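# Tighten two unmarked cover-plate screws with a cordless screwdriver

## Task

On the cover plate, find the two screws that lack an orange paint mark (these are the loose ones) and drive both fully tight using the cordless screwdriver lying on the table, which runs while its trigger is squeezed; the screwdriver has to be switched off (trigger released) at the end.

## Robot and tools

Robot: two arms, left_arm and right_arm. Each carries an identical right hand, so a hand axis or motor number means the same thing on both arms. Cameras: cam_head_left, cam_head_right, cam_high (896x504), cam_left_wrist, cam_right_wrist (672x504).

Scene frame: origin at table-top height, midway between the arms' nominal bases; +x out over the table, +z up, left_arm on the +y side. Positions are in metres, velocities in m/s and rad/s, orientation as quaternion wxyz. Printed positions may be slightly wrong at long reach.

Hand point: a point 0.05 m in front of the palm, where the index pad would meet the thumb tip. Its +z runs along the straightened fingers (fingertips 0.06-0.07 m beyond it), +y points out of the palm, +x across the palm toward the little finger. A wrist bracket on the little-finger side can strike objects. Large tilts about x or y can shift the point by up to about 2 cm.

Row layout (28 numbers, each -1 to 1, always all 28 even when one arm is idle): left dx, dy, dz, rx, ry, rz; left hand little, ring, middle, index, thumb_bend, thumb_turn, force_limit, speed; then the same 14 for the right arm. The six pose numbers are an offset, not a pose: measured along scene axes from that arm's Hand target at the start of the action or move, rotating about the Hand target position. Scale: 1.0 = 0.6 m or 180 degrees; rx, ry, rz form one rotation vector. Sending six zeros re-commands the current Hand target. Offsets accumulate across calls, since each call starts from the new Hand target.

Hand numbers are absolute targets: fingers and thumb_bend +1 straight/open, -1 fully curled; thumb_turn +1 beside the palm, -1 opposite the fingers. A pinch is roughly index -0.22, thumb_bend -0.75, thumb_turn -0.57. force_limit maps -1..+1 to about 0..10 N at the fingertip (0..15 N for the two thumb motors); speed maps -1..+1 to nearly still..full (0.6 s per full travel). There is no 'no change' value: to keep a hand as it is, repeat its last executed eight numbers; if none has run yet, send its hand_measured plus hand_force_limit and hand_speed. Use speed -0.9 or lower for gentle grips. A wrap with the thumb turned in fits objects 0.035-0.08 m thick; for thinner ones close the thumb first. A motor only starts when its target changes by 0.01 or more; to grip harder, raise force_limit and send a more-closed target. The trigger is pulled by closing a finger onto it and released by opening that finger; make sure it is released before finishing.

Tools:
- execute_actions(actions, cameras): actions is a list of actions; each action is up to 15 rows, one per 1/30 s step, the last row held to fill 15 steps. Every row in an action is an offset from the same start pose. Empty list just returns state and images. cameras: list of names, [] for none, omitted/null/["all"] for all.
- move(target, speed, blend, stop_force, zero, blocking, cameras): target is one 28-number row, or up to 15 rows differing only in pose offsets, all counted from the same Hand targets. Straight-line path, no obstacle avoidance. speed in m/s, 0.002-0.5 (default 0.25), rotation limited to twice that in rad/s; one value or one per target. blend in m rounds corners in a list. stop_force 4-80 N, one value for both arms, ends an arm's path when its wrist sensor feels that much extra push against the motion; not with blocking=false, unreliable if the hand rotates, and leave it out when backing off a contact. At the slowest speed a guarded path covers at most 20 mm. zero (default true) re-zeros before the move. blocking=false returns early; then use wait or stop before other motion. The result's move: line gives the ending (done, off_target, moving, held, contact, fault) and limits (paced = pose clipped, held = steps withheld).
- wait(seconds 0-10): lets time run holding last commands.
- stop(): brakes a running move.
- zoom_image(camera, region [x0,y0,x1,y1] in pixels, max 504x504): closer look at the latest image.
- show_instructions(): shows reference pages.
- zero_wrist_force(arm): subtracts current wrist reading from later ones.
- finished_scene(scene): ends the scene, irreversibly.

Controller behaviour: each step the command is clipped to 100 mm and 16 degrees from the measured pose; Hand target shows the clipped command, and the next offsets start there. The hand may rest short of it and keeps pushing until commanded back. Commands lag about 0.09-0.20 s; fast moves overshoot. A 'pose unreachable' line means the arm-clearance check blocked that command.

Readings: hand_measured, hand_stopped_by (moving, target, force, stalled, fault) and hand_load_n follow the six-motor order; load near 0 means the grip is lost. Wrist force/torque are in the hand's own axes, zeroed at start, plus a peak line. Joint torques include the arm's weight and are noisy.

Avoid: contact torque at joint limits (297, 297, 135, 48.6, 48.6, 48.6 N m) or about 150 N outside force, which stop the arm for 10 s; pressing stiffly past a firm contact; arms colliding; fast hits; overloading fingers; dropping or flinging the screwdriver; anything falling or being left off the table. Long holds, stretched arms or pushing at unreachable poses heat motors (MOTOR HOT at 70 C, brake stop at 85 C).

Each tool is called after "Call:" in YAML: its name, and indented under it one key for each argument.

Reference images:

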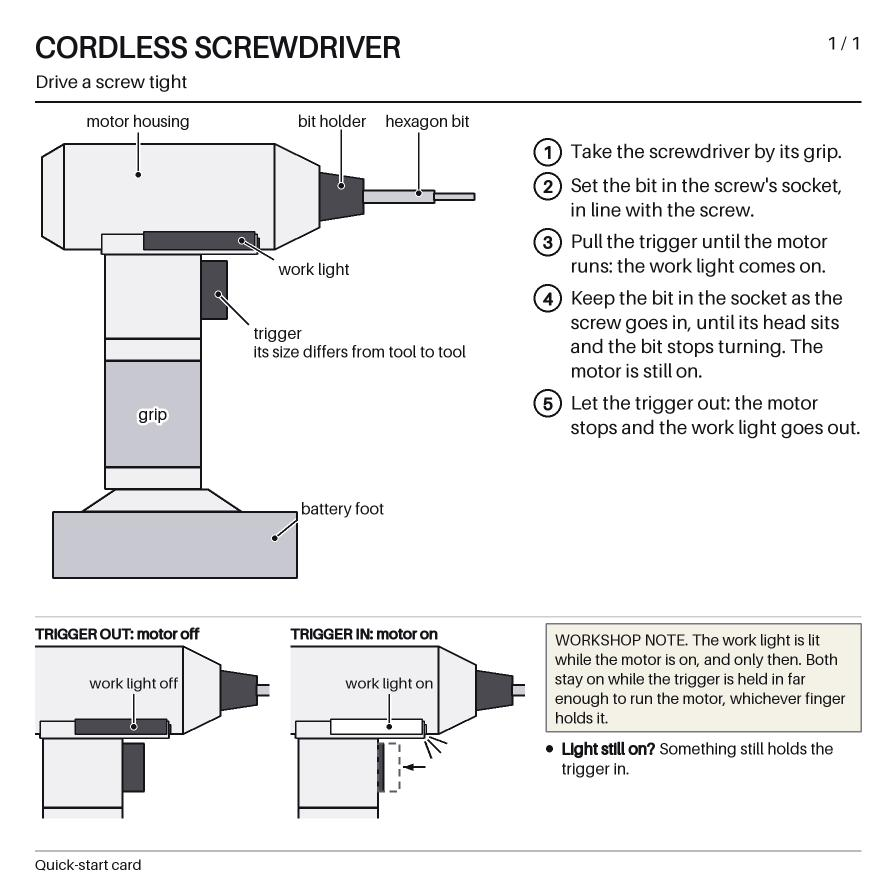

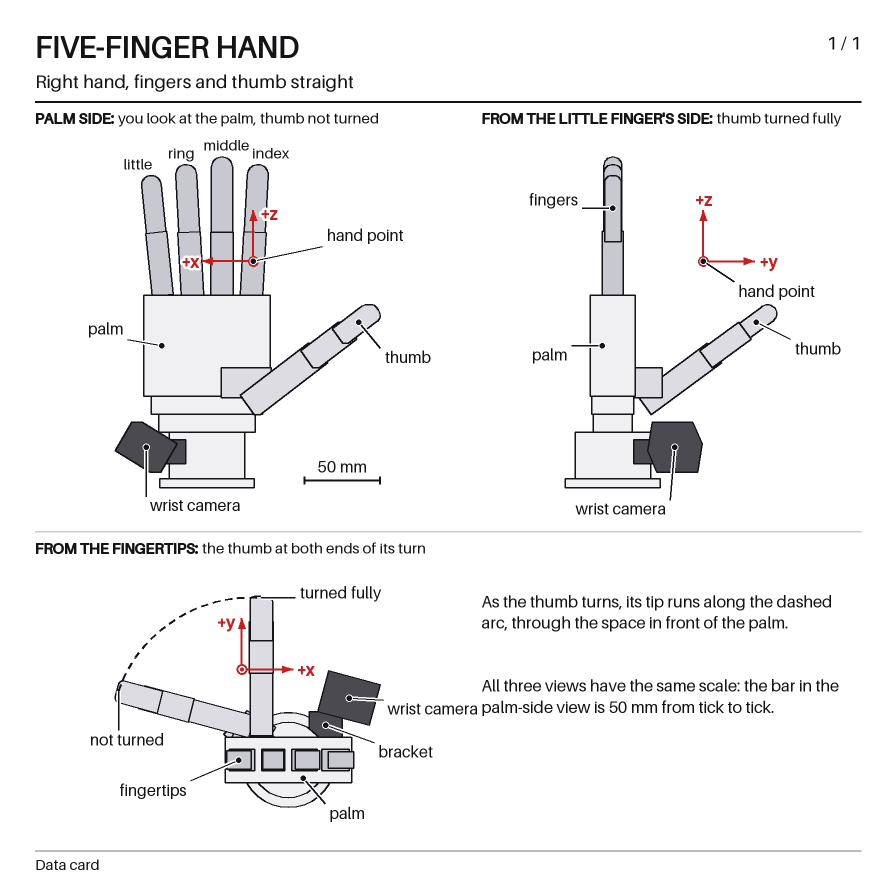

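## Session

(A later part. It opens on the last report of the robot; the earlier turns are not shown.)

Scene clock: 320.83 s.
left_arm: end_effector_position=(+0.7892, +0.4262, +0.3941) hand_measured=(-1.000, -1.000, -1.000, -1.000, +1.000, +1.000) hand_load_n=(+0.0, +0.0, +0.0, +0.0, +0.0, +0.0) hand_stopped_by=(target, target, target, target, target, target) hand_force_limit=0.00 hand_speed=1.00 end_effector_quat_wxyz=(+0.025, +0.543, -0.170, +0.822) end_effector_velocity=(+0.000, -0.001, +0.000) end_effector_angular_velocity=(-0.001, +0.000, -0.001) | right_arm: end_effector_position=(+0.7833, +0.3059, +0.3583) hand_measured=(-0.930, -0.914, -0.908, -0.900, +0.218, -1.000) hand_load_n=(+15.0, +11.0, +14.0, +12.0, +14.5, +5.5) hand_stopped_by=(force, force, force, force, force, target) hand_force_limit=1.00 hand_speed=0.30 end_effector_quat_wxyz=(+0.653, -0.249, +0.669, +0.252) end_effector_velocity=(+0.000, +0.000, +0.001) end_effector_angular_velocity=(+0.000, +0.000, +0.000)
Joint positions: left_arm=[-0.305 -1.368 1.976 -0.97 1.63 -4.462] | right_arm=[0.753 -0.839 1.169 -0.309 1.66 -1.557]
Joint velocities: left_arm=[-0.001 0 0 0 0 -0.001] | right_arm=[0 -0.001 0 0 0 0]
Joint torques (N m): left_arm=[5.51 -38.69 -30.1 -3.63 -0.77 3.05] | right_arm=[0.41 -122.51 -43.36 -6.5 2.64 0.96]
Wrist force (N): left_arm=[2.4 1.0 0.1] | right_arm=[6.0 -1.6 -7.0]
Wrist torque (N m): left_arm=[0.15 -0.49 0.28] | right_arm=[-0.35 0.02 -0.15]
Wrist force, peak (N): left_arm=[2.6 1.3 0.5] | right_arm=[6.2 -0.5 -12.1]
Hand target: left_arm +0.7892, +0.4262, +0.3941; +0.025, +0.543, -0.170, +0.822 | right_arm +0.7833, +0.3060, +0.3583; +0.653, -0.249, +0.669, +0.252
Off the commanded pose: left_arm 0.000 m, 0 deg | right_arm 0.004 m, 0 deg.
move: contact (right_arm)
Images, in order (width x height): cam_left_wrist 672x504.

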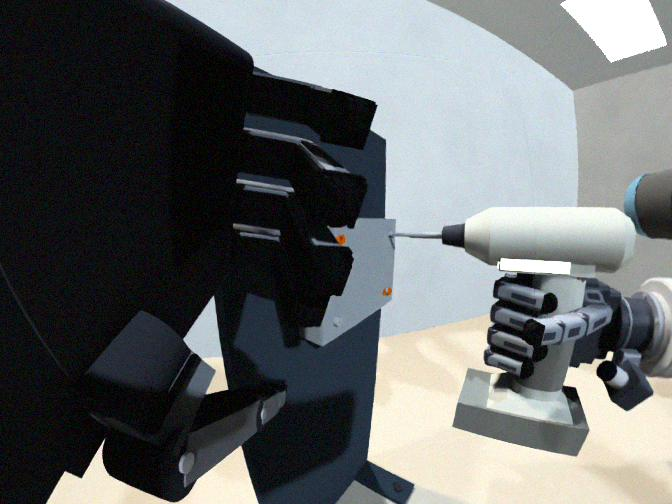

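Call:
move:
  target:
    - [0,0,0,0,0,0,-1,-1,-1,-1,1,1,0,1,0.0004,0.0003,0.0006,0,0,0,-0.98,-0.98,-0.98,-1,-0.98,-1,1.0,0.3]
    - [0,0,0,0,0,0,-1,-1,-1,-1,1,1,0,1,0.0019,-0.0016,0.0006,0,0,0,-0.98,-0.98,-0.98,-1,-0.98,-1,1.0,0.3]
    - [0,0,0,0,0,0,-1,-1,-1,-1,1,1,0,1,0.0019,-0.0016,0.0012,0,0,0,-0.98,-0.98,-0.98,-1,-0.98,-1,1.0,0.3]
    - [0,0,0,0,0,0,-1,-1,-1,-1,1,1,0,1,0.0004,0.0003,0.0012,0,0,0,-0.98,-0.98,-0.98,-1,-0.98,-1,1.0,0.3]
  speed: 0.002
  cameras: ["cam_left_wrist"]

Call:
zoom_image:
  camera: "cam_left_wrist"
  region: [378, 218, 408, 248]

Scene clock: 323.10 s.
left_arm: end_effector_position=(+0.7892, +0.4262, +0.3941) hand_measured=(-1.000, -1.000, -1.000, -1.000, +1.000, +1.000) hand_load_n=(+0.0, +0.0, +0.0, +0.0, +0.0, +0.0) hand_stopped_by=(target, target, target, target, target, target) hand_force_limit=0.00 hand_speed=1.00 end_effector_quat_wxyz=(+0.025, +0.543, -0.170, +0.822) end_effector_velocity=(+0.000, +0.000, +0.000) end_effector_angular_velocity=(-0.001, +0.001, -0.001) | right_arm: end_effector_position=(+0.7835, +0.3062, +0.3590) hand_measured=(-0.930, -0.914, -0.908, -0.900, +0.218, -1.000) hand_load_n=(+14.5, +10.5, +14.0, +12.0, +16.5, +6.5) hand_stopped_by=(force, force, force, force, force, target) hand_force_limit=1.00 hand_speed=0.30 end_effector_quat_wxyz=(+0.653, -0.249, +0.669, +0.252) end_effector_velocity=(+0.000, +0.000, +0.001) end_effector_angular_velocity=(+0.001, -0.001, +0.000)
Joint positions: left_arm=[-0.305 -1.368 1.976 -0.97 1.63 -4.462] | right_arm=[0.753 -0.839 1.167 -0.308 1.66 -1.557]
Joint velocities: left_arm=[0 0 0 0 0.001 -0.001] | right_arm=[0 -0.001 0 0 0 0]
Joint torques (N m): left_arm=[3.38 -38.17 -29.74 -3.93 -1.54 3.04] | right_arm=[16.45 -103.63 -54.67 -2.48 -0.22 -0.58]
Wrist force (N): left_arm=[2.2 1.5 -0.1] | right_arm=[6.8 -8.2 -12.2]
Wrist torque (N m): left_arm=[0.25 -0.45 0.29] | right_arm=[0.45 -0.11 0.15]
Wrist force, peak (N): left_arm=[2.7 1.5 0.3] | right_arm=[8.7 0.3 -21.8]
Hand target: left_arm +0.7892, +0.4262, +0.3941; +0.025, +0.543, -0.170, +0.822 | right_arm +0.7835, +0.3061, +0.3590; +0.653, -0.249, +0.669, +0.252
Off the commanded pose: left_arm 0.000 m, 0 deg | right_arm 0.000 m, 0 deg.
move: done
Images, in order (width x height): cam_left_wrist 672x504.

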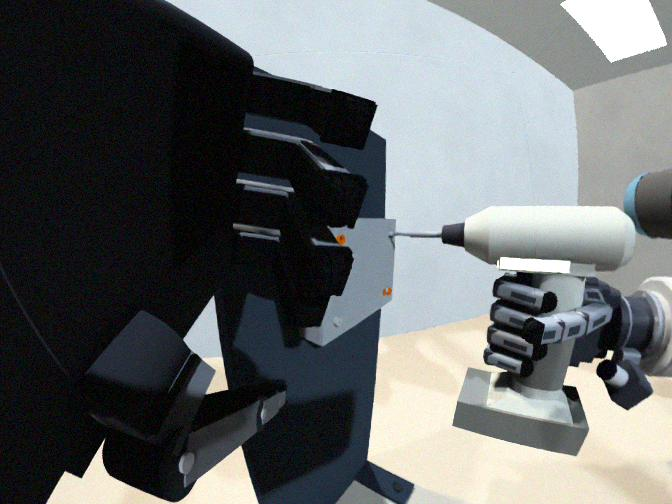

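Scaled by 16.800 from the camera's 672x504 image, which has a finer 960x720 frame.

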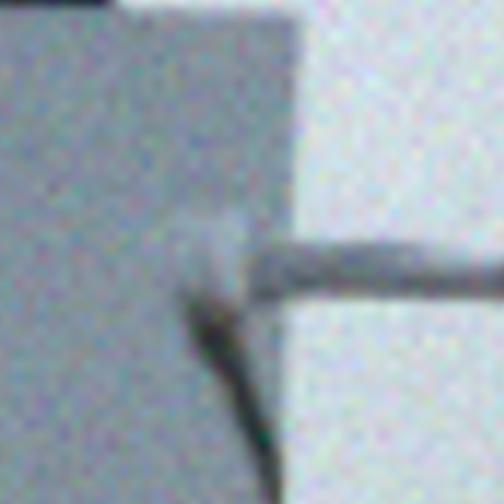

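Call:
move:
  target: [0,0,0,0,0,0,-1,-1,-1,-1,1,1,0,1,0.0013,-0.0019,0,0,0,0,-0.98,-0.98,-0.98,-1,-0.98,-1,1.0,0.3]
  speed: 0.003
  cameras: ["cam_left_wrist"]

Call:
zoom_image:
  camera: "cam_left_wrist"
  region: [378, 218, 408, 248]

Scene clock: 323.97 s.
left_arm: end_effector_position=(+0.7892, +0.4262, +0.3941) hand_measured=(-1.000, -1.000, -1.000, -1.000, +1.000, +1.000) hand_load_n=(+0.0, +0.0, +0.0, +0.0, +0.0, -0.5) hand_stopped_by=(target, target, target, target, target, target) hand_force_limit=0.00 hand_speed=1.00 end_effector_quat_wxyz=(+0.025, +0.543, -0.170, +0.822) end_effector_velocity=(+0.000, -0.001, -0.001) end_effector_angular_velocity=(+0.001, +0.001, -0.001) | right_arm: end_effector_position=(+0.7842, +0.3050, +0.3590) hand_measured=(-0.930, -0.914, -0.908, -0.900, +0.218, -1.000) hand_load_n=(+14.0, +10.0, +13.0, +11.5, +16.0, +6.0) hand_stopped_by=(force, force, force, force, force, target) hand_force_limit=1.00 hand_speed=0.30 end_effector_quat_wxyz=(+0.653, -0.249, +0.669, +0.252) end_effector_velocity=(+0.000, +0.000, -0.001) end_effector_angular_velocity=(-0.001, +0.000, +0.000)
Joint positions: left_arm=[-0.305 -1.368 1.976 -0.97 1.63 -4.462] | right_arm=[0.751 -0.84 1.169 -0.308 1.658 -1.557]
Joint velocities: left_arm=[-0.001 0 0 0.001 0 0] | right_arm=[0 0.001 0 0 0 0]
Joint torques (N m): left_arm=[9.26 -42.59 -29.22 -3.49 -1.52 3.27] | right_arm=[-14.35 -120.52 -42.33 -6.2 -0.26 -0.74]
Wrist force (N): left_arm=[2.5 1.5 0.2] | right_arm=[4.9 -1.6 -4.7]
Wrist torque (N m): left_arm=[0.22 -0.50 0.31] | right_arm=[-0.43 0.04 -0.19]
Wrist force, peak (N): left_arm=[2.6 1.4 0.3] | right_arm=[6.4 -8.1 -12.6]
Hand target: left_arm +0.7892, +0.4262, +0.3941; +0.025, +0.543, -0.170, +0.822 | right_arm +0.7843, +0.3050, +0.3590; +0.653, -0.249, +0.669, +0.252
Off the commanded pose: left_arm 0.000 m, 0 deg | right_arm 0.000 m, 0 deg.
move: done
Images, in order (width x height): cam_left_wrist 672x504.

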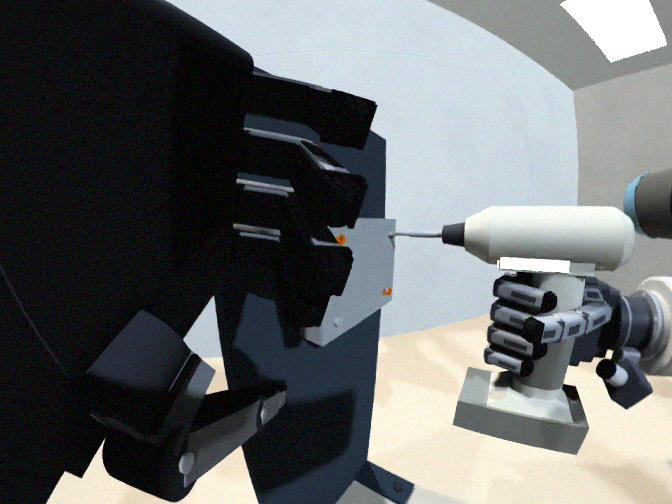

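Scaled by 16.800 from the camera's 672x504 image, which has a finer 960x720 frame.

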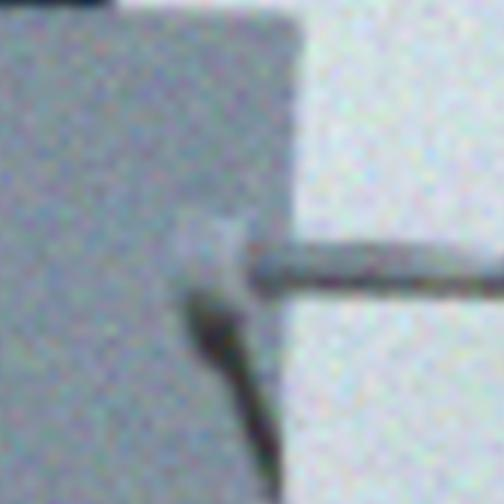

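Call:
move:
  target: [0,0,0,0,0,0,-1,-1,-1,-1,1,1,0,1,0.0068,0.0048,0,0,0,0,-0.98,-0.98,-0.98,-1,-0.98,-1,1.0,0.3]
  speed: 0.003
  stop_force: 9
  cameras: ["cam_left_wrist"]

Call:
zoom_image:
  camera: "cam_left_wrist"
  region: [378, 218, 408, 248]

Scene clock: 325.23 s.
left_arm: end_effector_position=(+0.7892, +0.4262, +0.3941) hand_measured=(-1.000, -1.000, -1.000, -1.000, +1.000, +1.000) hand_load_n=(+0.0, +0.0, +0.0, +0.0, +0.0, +0.0) hand_stopped_by=(target, target, target, target, target, target) hand_force_limit=0.00 hand_speed=1.00 end_effector_quat_wxyz=(+0.025, +0.543, -0.170, +0.822) end_effector_velocity=(+0.000, +0.000, +0.000) end_effector_angular_velocity=(+0.000, +0.001, +0.000) | right_arm: end_effector_position=(+0.7846, +0.3052, +0.3591) hand_measured=(-0.930, -0.914, -0.908, -0.900, +0.218, -1.000) hand_load_n=(+14.0, +10.5, +13.0, +11.5, +16.0, +5.5) hand_stopped_by=(force, force, force, force, force, target) hand_force_limit=1.00 hand_speed=0.30 end_effector_quat_wxyz=(+0.653, -0.249, +0.669, +0.252) end_effector_velocity=(+0.000, +0.000, +0.001) end_effector_angular_velocity=(+0.002, -0.001, -0.001)
Joint positions: left_arm=[-0.305 -1.368 1.976 -0.97 1.63 -4.462] | right_arm=[0.751 -0.84 1.168 -0.308 1.658 -1.557]
Joint velocities: left_arm=[0 0 0 0.001 0 0] | right_arm=[0 -0.001 0 -0.001 0.001 0]
Joint torques (N m): left_arm=[6.34 -38.52 -28.39 -3.7 -1.58 2.91] | right_arm=[-9.27 -115.52 -49.07 -5.71 2.72 -1.06]
Wrist force (N): left_arm=[2.0 1.2 0.2] | right_arm=[6.9 0.3 -11.7]
Wrist torque (N m): left_arm=[0.18 -0.44 0.27] | right_arm=[-0.32 -0.04 -0.21]
Wrist force, peak (N): left_arm=[2.4 1.8 0.3] | right_arm=[8.1 0.4 -25.0]
Hand target: left_arm +0.7892, +0.4262, +0.3941; +0.025, +0.543, -0.170, +0.822 | right_arm +0.7846, +0.3052, +0.3590; +0.653, -0.249, +0.669, +0.252
Off the commanded pose: left_arm 0.000 m, 0 deg | right_arm 0.005 m, 0 deg.
move: contact (right_arm)
Images, in order (width x height): cam_left_wrist 672x504.

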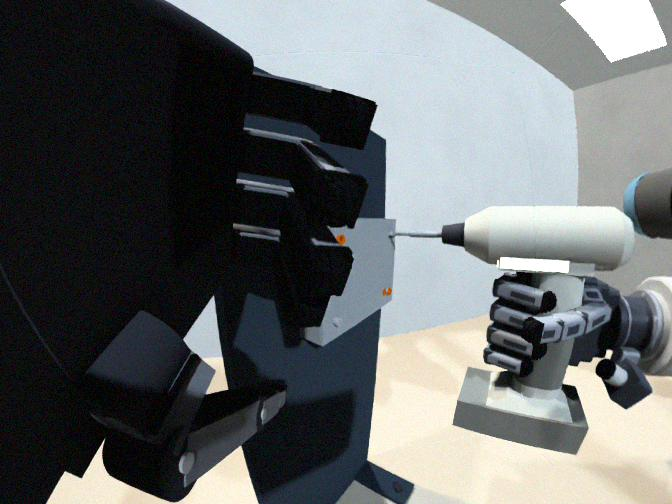

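Scaled by 16.800 from the camera's 672x504 image, which has a finer 960x720 frame.

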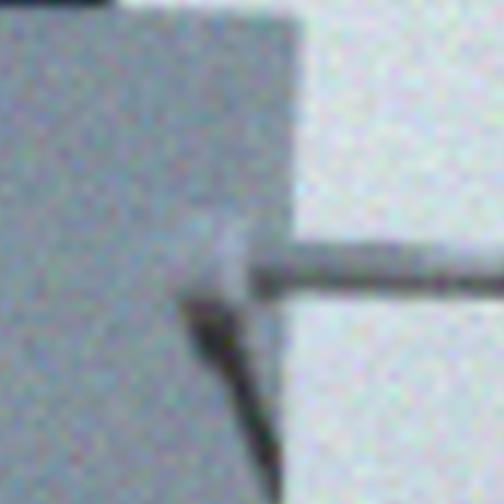

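Call:
zoom_image:
  camera: "cam_left_wrist"
  region: [385, 215, 435, 255]

Scaled by 10.080 from the camera's 672x504 image, which has a finer 960x720 frame.

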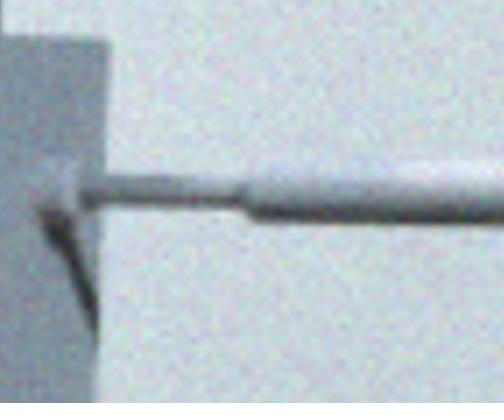

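Call:
move:
  target: [0,0,0,0,0,0,-1,-1,-1,-1,1,1,0,1,-0.0041,-0.0029,0,0,0,0,-0.98,-0.98,-0.98,-1,-0.98,-1,1.0,0.3]
  speed: 0.004
  cameras: ["cam_left_wrist"]

Call:
zoom_image:
  camera: "cam_left_wrist"
  region: [385, 215, 435, 255]

Scene clock: 326.47 s.
left_arm: end_effector_position=(+0.7892, +0.4262, +0.3941) hand_measured=(-1.000, -1.000, -1.000, -1.000, +1.000, +1.000) hand_load_n=(+0.0, +0.0, +0.0, +0.0, +0.0, +0.0) hand_stopped_by=(target, target, target, target, target, target) hand_force_limit=0.00 hand_speed=1.00 end_effector_quat_wxyz=(+0.025, +0.543, -0.170, +0.822) end_effector_velocity=(+0.000, +0.000, +0.000) end_effector_angular_velocity=(+0.001, +0.000, +0.000) | right_arm: end_effector_position=(+0.7821, +0.3035, +0.3590) hand_measured=(-0.930, -0.914, -0.908, -0.900, +0.218, -1.000) hand_load_n=(+14.0, +10.0, +13.5, +12.0, +16.0, +6.5) hand_stopped_by=(force, force, force, force, force, target) hand_force_limit=1.00 hand_speed=0.30 end_effector_quat_wxyz=(+0.653, -0.249, +0.669, +0.252) end_effector_velocity=(+0.000, +0.000, +0.000) end_effector_angular_velocity=(+0.000, -0.001, +0.000)
Joint positions: left_arm=[-0.305 -1.368 1.976 -0.97 1.63 -4.462] | right_arm=[0.752 -0.845 1.176 -0.312 1.659 -1.557]
Joint velocities: left_arm=[0 0 0 0.001 0 0.001] | right_arm=[0 0 0 0 0 0]
Joint torques (N m): left_arm=[5.84 -39.46 -29.6 -3.44 -1.41 2.96] | right_arm=[14.25 -113.66 -47.67 -6.07 2.02 -0.41]
Wrist force (N): left_arm=[2.4 1.2 0.3] | right_arm=[5.7 -2.6 -2.8]
Wrist torque (N m): left_arm=[0.17 -0.50 0.29] | right_arm=[-0.38 0.15 -0.10]
Wrist force, peak (N): left_arm=[2.6 1.2 0.6] | right_arm=[7.7 0.4 -16.4]
Hand target: left_arm +0.7892, +0.4262, +0.3941; +0.025, +0.543, -0.170, +0.822 | right_arm +0.7821, +0.3035, +0.3590; +0.653, -0.249, +0.669, +0.252
Off the commanded pose: left_arm 0.000 m, 0 deg | right_arm 0.000 m, 0 deg.
move: done
Images, in order (width x height): cam_left_wrist 672x504.

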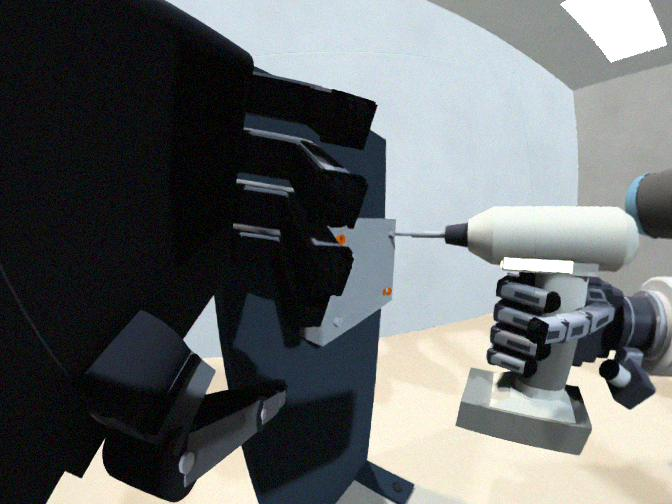

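Scaled by 10.080 from the camera's 672x504 image, which has a finer 960x720 frame.

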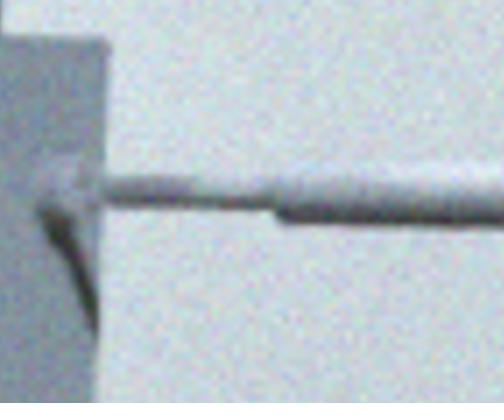

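Call:
move:
  target: [0,0,0,0,0,0,-1,-1,-1,-1,1,1,0,1,0.0068,0.0048,0.0008,0,0,0,-0.98,-0.98,-0.98,-1,-0.98,-1,1.0,0.3]
  speed: 0.004
  stop_force: 5
  cameras: ["cam_left_wrist"]

Call:
zoom_image:
  camera: "cam_left_wrist"
  region: [385, 215, 435, 255]

Call:
move:
  target:
    - [0,0,0,0,0,0,-1,-1,-1,-1,1,1,0,1,0.0007,0.0005,0,0,0,0,-0.98,-0.98,-0.98,-1,-0.98,-1,1.0,0.3]
    - [0,0,0,0,0,0,-1,-1,-1,-1,1,1,0,1,0.0007,0.0005,-0.003,0,0,0,-0.98,-0.98,-0.98,-1,-0.98,-1,1.0,0.3]
  speed: 0.002
  cameras: ["cam_left_wrist"]

Call:
zoom_image:
  camera: "cam_left_wrist"
  region: [385, 215, 435, 255]

Scene clock: 328.60 s.
left_arm: end_effector_position=(+0.7892, +0.4262, +0.3941) hand_measured=(-1.000, -1.000, -1.000, -1.000, +1.000, +1.000) hand_load_n=(+0.0, +0.0, +0.0, +0.0, +0.0, +0.0) hand_stopped_by=(target, target, target, target, target, target) hand_force_limit=0.00 hand_speed=1.00 end_effector_quat_wxyz=(+0.025, +0.543, -0.170, +0.822) end_effector_velocity=(+0.000, +0.000, +0.000) end_effector_angular_velocity=(+0.000, +0.000, +0.000) | right_arm: end_effector_position=(+0.7845, +0.3052, +0.3593) hand_measured=(-0.930, -0.914, -0.908, -0.900, +0.218, -1.000) hand_load_n=(+14.0, +10.5, +13.5, +11.5, +15.5, +6.5) hand_stopped_by=(force, force, force, force, force, target) hand_force_limit=1.00 hand_speed=0.30 end_effector_quat_wxyz=(+0.653, -0.249, +0.669, +0.252) end_effector_velocity=(+0.000, +0.000, +0.000) end_effector_angular_velocity=(+0.000, +0.000, +0.000)
Joint positions: left_arm=[-0.305 -1.368 1.976 -0.97 1.63 -4.462] | right_arm=[0.751 -0.84 1.168 -0.308 1.658 -1.557]
Joint velocities: left_arm=[0 0 0 0 0 0] | right_arm=[0 0 0 0.001 0 0]
Joint torques (N m): left_arm=[7.08 -39.54 -27.42 -3.02 -1.09 3.11] | right_arm=[-6.58 -119.43 -52.85 -5.66 1.99 0.37]
Wrist force (N): left_arm=[2.0 1.1 0.3] | right_arm=[7.9 -1.1 -11.8]
Wrist torque (N m): left_arm=[0.16 -0.43 0.27] | right_arm=[-0.25 0.06 -0.13]
Wrist force, peak (N): left_arm=[2.8 1.0 0.4] | right_arm=[8.5 -0.7 -20.8]
Hand target: left_arm +0.7892, +0.4262, +0.3941; +0.025, +0.543, -0.170, +0.822 | right_arm +0.7844, +0.3052, +0.3593; +0.653, -0.249, +0.669, +0.252
Off the commanded pose: left_arm 0.000 m, 0 deg | right_arm 0.002 m, 0 deg.
move: contact (right_arm)
Images, in order (width x height): cam_left_wrist 672x504.

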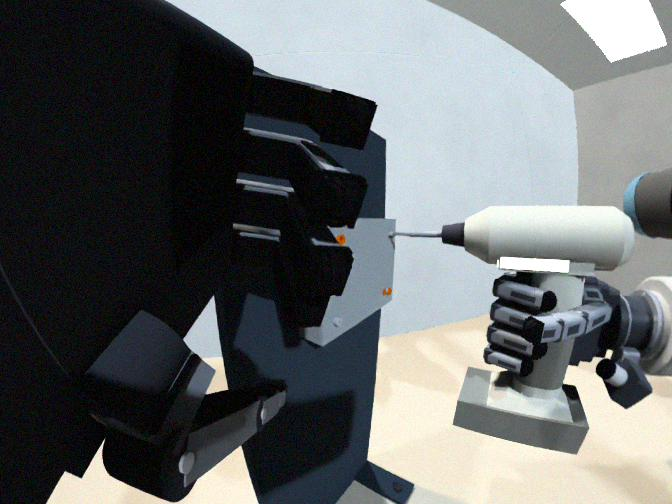

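Scaled by 10.080 from the camera's 672x504 image, which has a finer 960x720 frame.

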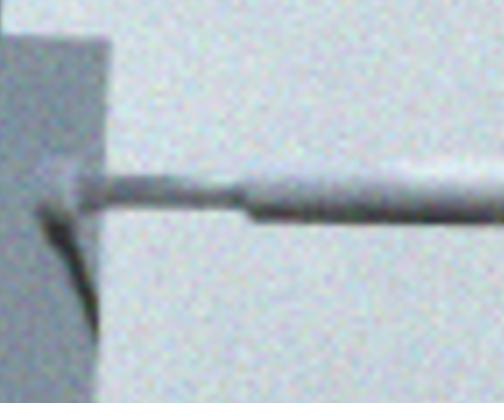

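Scene clock: 329.97 s.
left_arm: end_effector_position=(+0.7892, +0.4262, +0.3941) hand_measured=(-1.000, -1.000, -1.000, -1.000, +1.000, +1.000) hand_load_n=(+0.0, +0.0, +0.0, +0.0, +0.0, +0.0) hand_stopped_by=(target, target, target, target, target, target) hand_force_limit=0.00 hand_speed=1.00 end_effector_quat_wxyz=(+0.025, +0.543, -0.170, +0.822) end_effector_velocity=(+0.000, +0.000, +0.000) end_effector_angular_velocity=(-0.001, +0.000, +0.000) | right_arm: end_effector_position=(+0.7849, +0.3055, +0.3575) hand_measured=(-0.930, -0.914, -0.908, -0.900, +0.218, -1.000) hand_load_n=(+16.0, +11.0, +12.5, +10.0, +17.5, +3.5) hand_stopped_by=(force, force, force, force, force, target) hand_force_limit=1.00 hand_speed=0.30 end_effector_quat_wxyz=(+0.653, -0.249, +0.669, +0.252) end_effector_velocity=(+0.000, +0.000, +0.000) end_effector_angular_velocity=(+0.000, +0.000, +0.001)
Joint positions: left_arm=[-0.305 -1.368 1.976 -0.97 1.63 -4.462] | right_arm=[0.751 -0.838 1.168 -0.31 1.658 -1.557]
Joint velocities: left_arm=[0 0 0 0 0 -0.001] | right_arm=[0 0 0 0 0 0]
Joint torques (N m): left_arm=[6.48 -38.9 -28 -3.52 -1.15 2.85] | right_arm=[-18.38 -94.77 -37.93 -3.69 2.92 0.12]
Wrist force (N): left_arm=[1.9 1.1 0.2] | right_arm=[-0.6 -0.3 -12.3]
Wrist torque (N m): left_arm=[0.17 -0.42 0.26] | right_arm=[-0.25 -0.76 -0.49]
Wrist force, peak (N): left_arm=[2.4 1.8 0.1] | right_arm=[12.3 0.7 -33.1]
Hand target: left_arm +0.7892, +0.4262, +0.3941; +0.025, +0.543, -0.170, +0.822 | right_arm +0.7849, +0.3055, +0.3575; +0.653, -0.249, +0.669, +0.252
Off the commanded pose: left_arm 0.000 m, 0 deg | right_arm 0.000 m, 0 deg.
move: done
Images, in order (width x height): cam_left_wrist 672x504.

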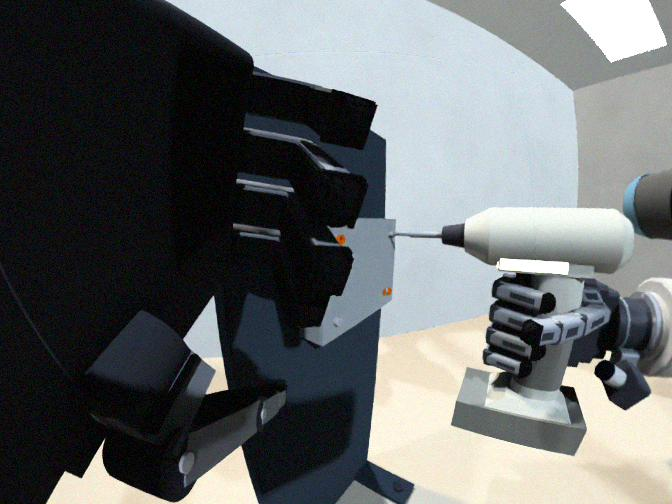

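Scaled by 10.080 from the camera's 672x504 image, which has a finer 960x720 frame.

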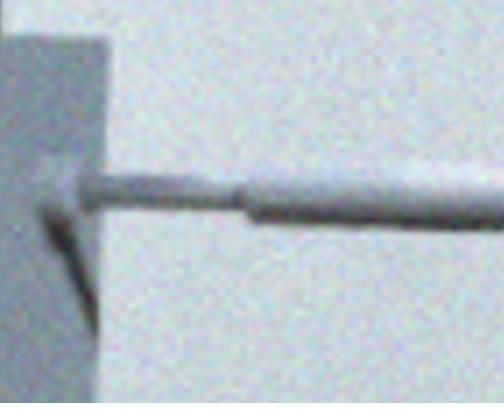

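Call:
move:
  target:
    - [0,0,0,0,0,0,-1,-1,-1,-1,1,1,0,1,-0.0005,-0.0003,0.001,0,0,0,-0.98,-0.98,-0.98,-1,-0.98,-1,1.0,0.3]
    - [0,0,0,0,0,0,-1,-1,-1,-1,1,1,0,1,-0.0068,-0.0048,0.001,0,0,0,-0.98,-0.98,-0.98,-1,-0.98,-1,1.0,0.3]
    - [0,0,0,0,0,0,-1,-1,-1,-1,1,1,0,1,-0.0546,-0.0384,0.001,0,0,0,-0.98,-0.98,-0.98,-1,-0.98,-1,1.0,0.3]
  speed: [0.005,0.005,0.05]
  cameras: ["cam_left_wrist"]

Call:
zoom_image:
  camera: "cam_left_wrist"
  region: [378, 218, 408, 248]

Call:
zoom_image:
  camera: "cam_left_wrist"
  region: [374, 276, 404, 306]

Call:
zoom_image:
  camera: "cam_left_wrist"
  region: [325, 225, 355, 255]

Call:
zoom_image:
  camera: "cam_left_wrist"
  region: [322, 307, 352, 337]

Scene clock: 332.77 s.
left_arm: end_effector_position=(+0.7892, +0.4262, +0.3941) hand_measured=(-1.000, -1.000, -1.000, -1.000, +1.000, +1.000) hand_load_n=(+0.0, +0.0, +0.0, +0.0, +0.0, +0.0) hand_stopped_by=(target, target, target, target, target, target) hand_force_limit=0.00 hand_speed=1.00 end_effector_quat_wxyz=(+0.025, +0.543, -0.170, +0.822) end_effector_velocity=(+0.000, +0.000, +0.000) end_effector_angular_velocity=(+0.000, +0.000, +0.000) | right_arm: end_effector_position=(+0.7520, +0.2825, +0.3581) hand_measured=(-0.930, -0.914, -0.908, -0.900, +0.218, -1.000) hand_load_n=(+13.5, +10.5, +14.0, +12.0, +15.5, +5.5) hand_stopped_by=(force, force, force, force, force, target) hand_force_limit=1.00 hand_speed=0.30 end_effector_quat_wxyz=(+0.653, -0.249, +0.669, +0.252) end_effector_velocity=(+0.001, +0.001, +0.001) end_effector_angular_velocity=(-0.001, +0.001, +0.000)
Joint positions: left_arm=[-0.305 -1.368 1.976 -0.97 1.63 -4.462] | right_arm=[0.76 -0.9 1.275 -0.354 1.667 -1.557]
Joint velocities: left_arm=[0 -0.001 0 0 0 0] | right_arm=[0 0.001 -0.004 0.004 0 0]
Joint torques (N m): left_arm=[2.58 -40.73 -27.64 -2.48 -1.29 2.98] | right_arm=[-5.4 -98.91 -50.41 -1.15 -0.01 1.99]
Wrist force (N): left_arm=[2.0 1.3 0.4] | right_arm=[5.6 -3.5 -2.6]
Wrist torque (N m): left_arm=[0.19 -0.43 0.27] | right_arm=[-0.51 0.16 -0.15]
Wrist force, peak (N): left_arm=[2.5 1.7 0.3] | right_arm=[-1.5 0.0 -12.8]
Hand target: left_arm +0.7892, +0.4262, +0.3941; +0.025, +0.543, -0.170, +0.822 | right_arm +0.7521, +0.2824, +0.3580; +0.653, -0.249, +0.669, +0.252
Off the commanded pose: left_arm 0.000 m, 0 deg | right_arm 0.000 m, 0 deg.
move: done
Images, in order (width x height): cam_left_wrist 672x504.

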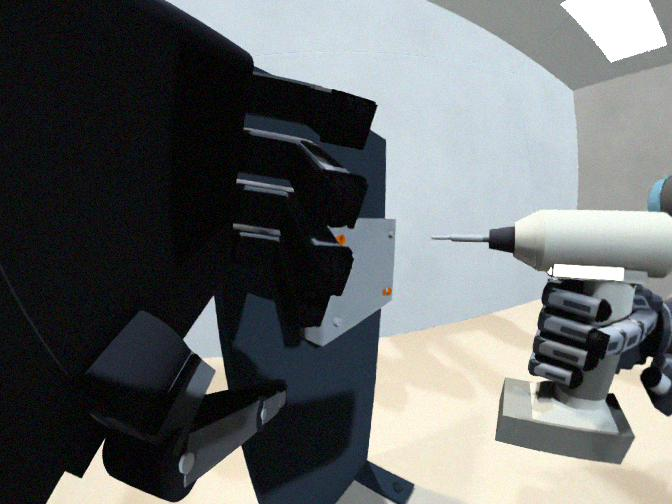

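Scaled by 16.800 from the camera's 672x504 image, which has a finer 960x720 frame.

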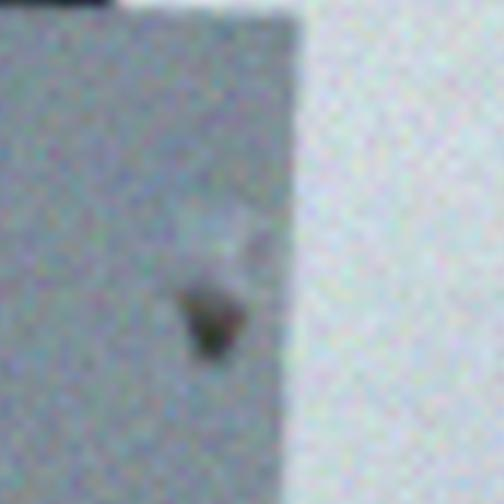

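Scaled by 16.800 from the camera's 672x504 image, which has a finer 960x720 frame.

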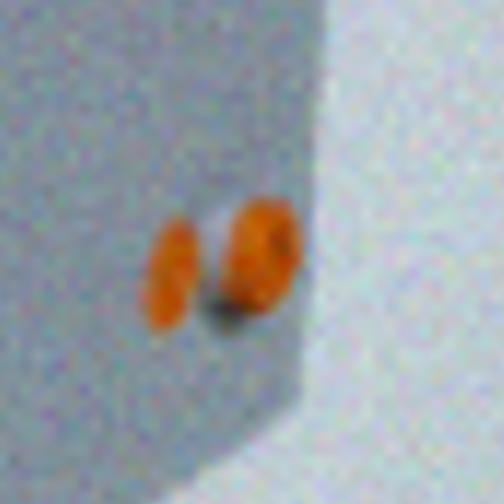

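Scaled by 16.800 from the camera's 672x504 image, which has a finer 960x720 frame.

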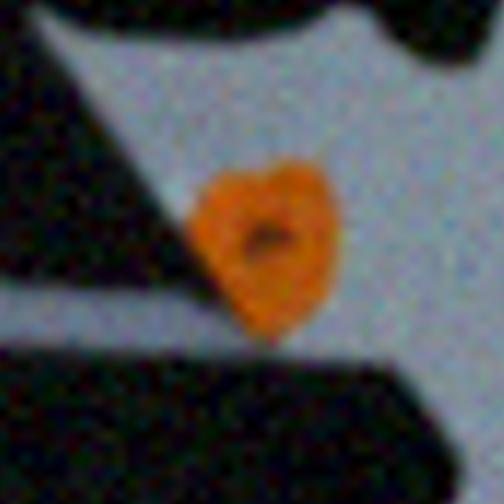

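Scaled by 16.800 from the camera's 672x504 image, which has a finer 960x720 frame.

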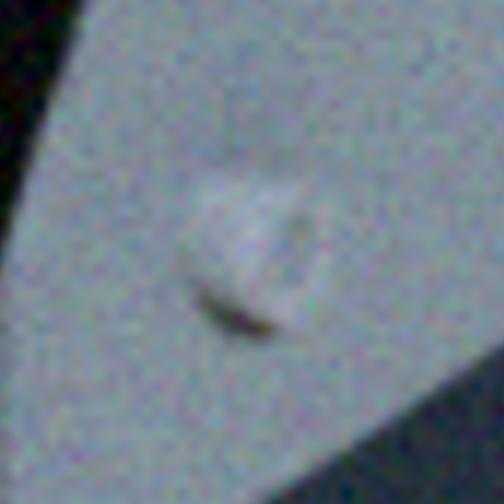

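Call:
wait:
  seconds: 0
  cameras: ["cam_high","cam_right_wrist","cam_head_left"]

Scene clock: 333.60 s.
left_arm: end_effector_position=(+0.7892, +0.4262, +0.3941) hand_measured=(-1.000, -1.000, -1.000, -1.000, +1.000, +1.000) hand_load_n=(+0.0, +0.0, -0.5, +0.0, +0.0, +0.0) hand_stopped_by=(target, target, target, target, target, target) hand_force_limit=0.00 hand_speed=1.00 end_effector_quat_wxyz=(+0.025, +0.543, -0.170, +0.822) end_effector_velocity=(+0.000, -0.001, +0.000) end_effector_angular_velocity=(+0.000, +0.000, -0.002) | right_arm: end_effector_position=(+0.7521, +0.2824, +0.3580) hand_measured=(-0.930, -0.914, -0.908, -0.900, +0.218, -1.000) hand_load_n=(+14.0, +10.5, +14.0, +12.0, +15.5, +5.5) hand_stopped_by=(force, force, force, force, force, target) hand_force_limit=1.00 hand_speed=0.30 end_effector_quat_wxyz=(+0.653, -0.249, +0.669, +0.252) end_effector_velocity=(+0.000, +0.000, -0.002) end_effector_angular_velocity=(-0.001, +0.001, +0.000)
Joint positions: left_arm=[-0.305 -1.368 1.976 -0.97 1.63 -4.462] | right_arm=[0.76 -0.9 1.274 -0.354 1.667 -1.557]
Joint velocities: left_arm=[0 0 0 0 0.002 -0.001] | right_arm=[0 0.002 0 0 0 0]
Joint torques (N m): left_arm=[6.07 -39.52 -26.59 -3.1 -1.15 2.64] | right_arm=[-14.99 -98.65 -43.73 -2.04 -0.74 1.86]
Wrist force (N): left_arm=[2.2 1.1 0.1] | right_arm=[5.5 -3.1 -2.8]
Wrist torque (N m): left_arm=[0.18 -0.46 0.29] | right_arm=[-0.44 0.18 -0.14]
Wrist force, peak (N): left_arm=[2.8 1.4 0.3] | right_arm=[5.8 -3.5 -2.8]
Hand target: left_arm +0.7892, +0.4262, +0.3941; +0.025, +0.543, -0.170, +0.822 | right_arm +0.7521, +0.2824, +0.3580; +0.653, -0.249, +0.669, +0.252
Off the commanded pose: left_arm 0.000 m, 0 deg | right_arm 0.000 m, 0 deg.
Images, in order (width x height): cam_head_left 896x504, cam_high 896x504, cam_right_wrist 672x504.

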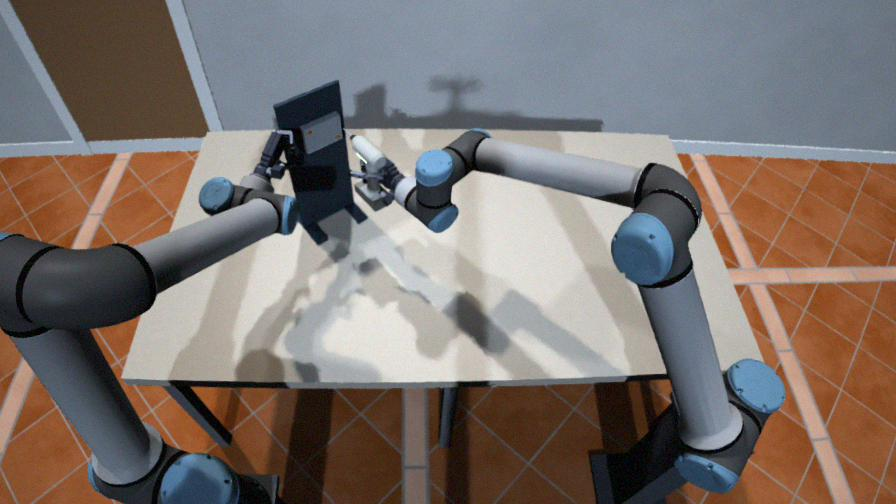

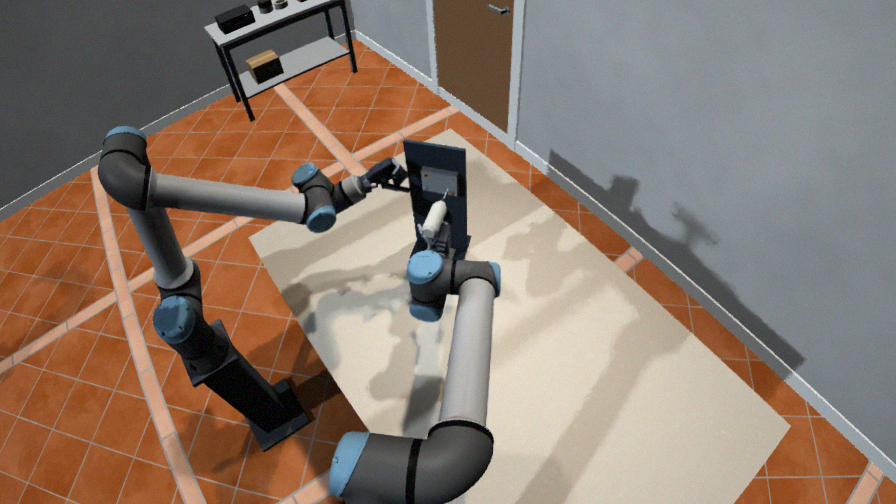

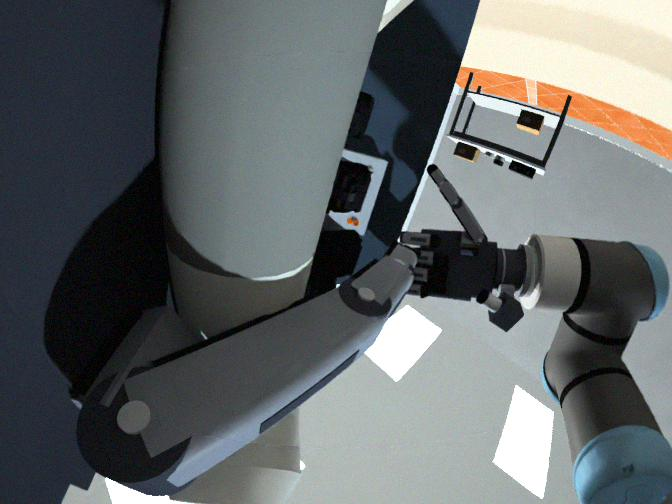

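Call:
zoom_image:
  camera: "cam_high"
  region: [385, 135, 485, 255]

Call:
zoom_image:
  camera: "cam_head_left"
  region: [260, 80, 420, 220]

Scaled by 4.200.

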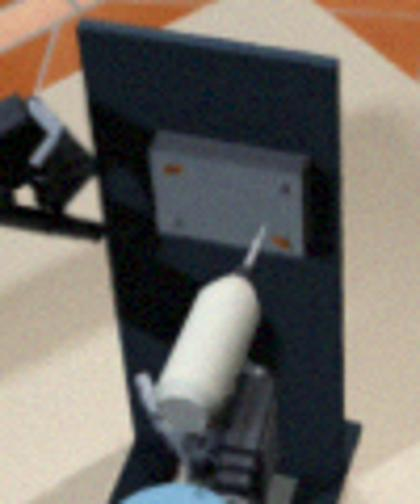

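Scaled by 3.150.

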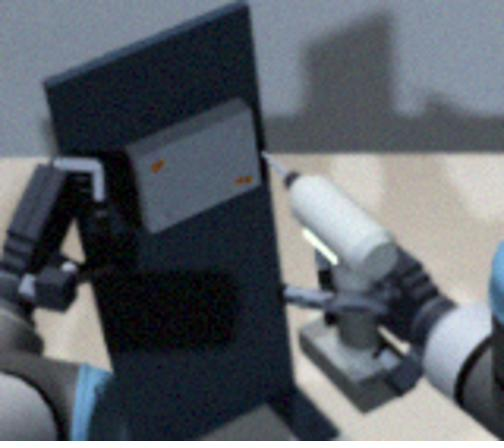

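Call:
zoom_image:
  camera: "cam_high"
  region: [418, 160, 468, 210]

Call:
zoom_image:
  camera: "cam_head_left"
  region: [295, 105, 365, 160]

Scaled by 10.080.

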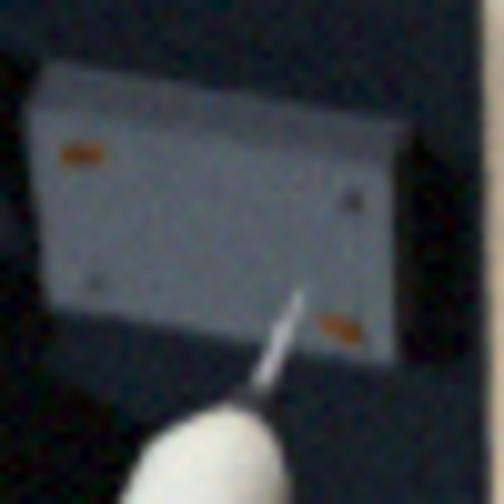

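Scaled by 7.200.

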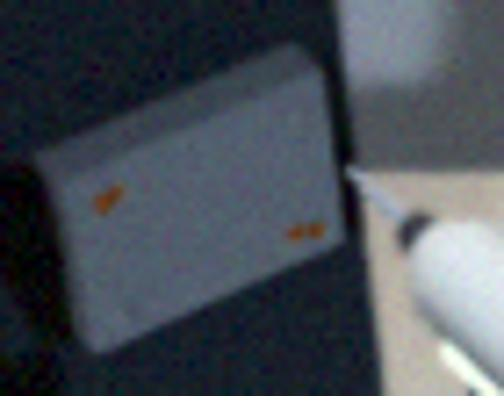

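Call:
move:
  target: [0,0,0,0,0,0,-1,-1,-1,-1,1,1,0,1,0.0487,0.03475,0.0013,0,0,0,-0.98,-0.98,-0.98,-1,-0.98,-1,1.0,0.3]
  speed: 0.03
  cameras: []

Call:
move:
  target: [0,0,0,0,0,0,-1,-1,-1,-1,1,1,0,1,0.0068,0.0048,0,0,0,0,-0.98,-0.98,-0.98,-1,-0.98,-1,1.0,0.3]
  speed: 0.003
  stop_force: 5
  cameras: ["cam_left_wrist"]

Call:
zoom_image:
  camera: "cam_left_wrist"
  region: [378, 218, 408, 248]

Scene clock: 335.87 s.
left_arm: end_effector_position=(+0.7892, +0.4262, +0.3941) hand_measured=(-1.000, -1.000, -1.000, -1.000, +1.000, +1.000) hand_load_n=(+0.0, +0.0, +0.0, +0.0, +0.0, +0.0) hand_stopped_by=(target, target, target, target, target, target) hand_force_limit=0.00 hand_speed=1.00 end_effector_quat_wxyz=(+0.025, +0.543, -0.170, +0.822) end_effector_velocity=(+0.000, +0.000, +0.000) end_effector_angular_velocity=(-0.002, +0.000, -0.001) | right_arm: end_effector_position=(+0.7814, +0.3033, +0.3587) hand_measured=(-0.930, -0.914, -0.908, -0.900, +0.218, -1.000) hand_load_n=(+13.5, +10.5, +13.5, +12.0, +15.5, +5.5) hand_stopped_by=(force, force, force, force, force, target) hand_force_limit=1.00 hand_speed=0.30 end_effector_quat_wxyz=(+0.653, -0.249, +0.670, +0.252) end_effector_velocity=(-0.001, -0.001, +0.001) end_effector_angular_velocity=(+0.001, -0.001, +0.000)
Joint positions: left_arm=[-0.305 -1.368 1.976 -0.97 1.63 -4.462] | right_arm=[0.752 -0.845 1.178 -0.312 1.659 -1.557]
Joint velocities: left_arm=[0 0 0 0 0.001 -0.002] | right_arm=[0 -0.002 0.003 -0.002 0 0]
Joint torques (N m): left_arm=[4.81 -38.21 -27.11 -3.13 -1.21 2.4] | right_arm=[-4 -123.47 -39.58 -7.2 -0.06 -1.65]
Wrist force (N): left_arm=[2.3 1.1 -0.1] | right_arm=[5.7 -3.2 -3.0]
Wrist torque (N m): left_arm=[0.19 -0.47 0.29] | right_arm=[-0.46 0.16 -0.12]
Wrist force, peak (N): left_arm=[2.4 1.6 0.6] | right_arm=[6.0 -3.8 -3.0]
Hand target: left_arm +0.7892, +0.4262, +0.3941; +0.025, +0.543, -0.170, +0.822 | right_arm +0.7813, +0.3033, +0.3589; +0.653, -0.249, +0.669, +0.252
Off the commanded pose: left_arm 0.000 m, 0 deg | right_arm 0.000 m, 0 deg.
move: done
No camera images: "cameras" was empty.

Scene clock: 338.07 s.
left_arm: end_effector_position=(+0.7892, +0.4262, +0.3941) hand_measured=(-1.000, -1.000, -1.000, -1.000, +1.000, +1.000) hand_load_n=(+0.0, -0.5, +0.0, +0.0, +0.0, +0.0) hand_stopped_by=(target, target, target, target, target, target) hand_force_limit=0.00 hand_speed=1.00 end_effector_quat_wxyz=(+0.025, +0.543, -0.170, +0.822) end_effector_velocity=(+0.000, +0.001, -0.001) end_effector_angular_velocity=(+0.000, +0.001, +0.000) | right_arm: end_effector_position=(+0.7843, +0.3054, +0.3589) hand_measured=(-0.930, -0.914, -0.908, -0.900, +0.218, -1.000) hand_load_n=(+14.5, +10.5, +14.0, +12.0, +16.0, +5.5) hand_stopped_by=(force, force, force, force, force, target) hand_force_limit=1.00 hand_speed=0.30 end_effector_quat_wxyz=(+0.653, -0.249, +0.669, +0.252) end_effector_velocity=(+0.000, +0.000, -0.001) end_effector_angular_velocity=(+0.000, +0.000, +0.000)
Joint positions: left_arm=[-0.305 -1.368 1.976 -0.97 1.63 -4.462] | right_arm=[0.752 -0.84 1.168 -0.308 1.659 -1.557]
Joint velocities: left_arm=[0.001 0.001 0 0 0.001 -0.001] | right_arm=[0 0.001 0 0 0 0]
Joint torques (N m): left_arm=[7.37 -38.34 -26.89 -2.53 -0.77 2.78] | right_arm=[-3.23 -118.26 -42.93 -5.82 1.02 -1.84]
Wrist force (N): left_arm=[2.0 1.0 0.5] | right_arm=[4.4 -3.7 -9.6]
Wrist torque (N m): left_arm=[0.14 -0.44 0.27] | right_arm=[-0.12 -0.17 -0.15]
Wrist force, peak (N): left_arm=[2.7 1.4 -0.1] | right_arm=[4.9 -3.9 -15.6]
Hand target: left_arm +0.7892, +0.4262, +0.3941; +0.025, +0.543, -0.170, +0.822 | right_arm +0.7843, +0.3054, +0.3589; +0.653, -0.249, +0.669, +0.252
Off the commanded pose: left_arm 0.000 m, 0 deg | right_arm 0.001 m, 0 deg.
move: contact (right_arm)
Images, in order (width x height): cam_left_wrist 672x504.

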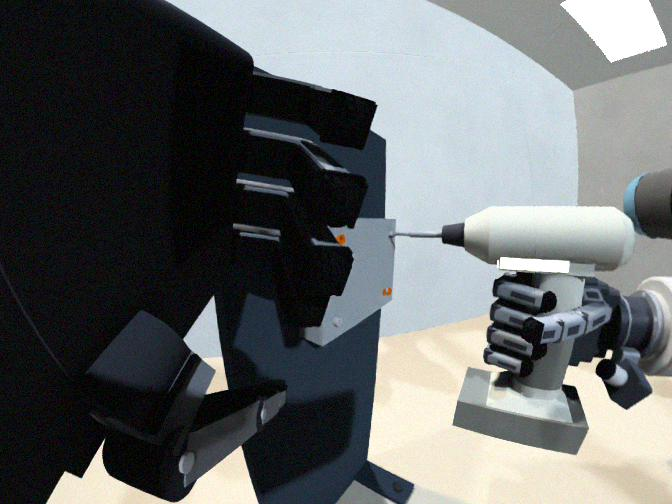

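Scaled by 16.800 from the camera's 672x504 image, which has a finer 960x720 frame.

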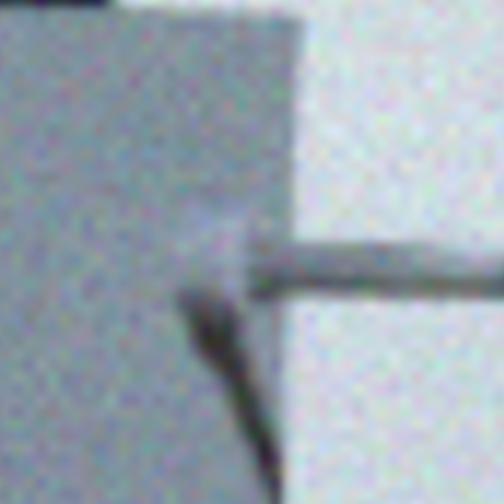

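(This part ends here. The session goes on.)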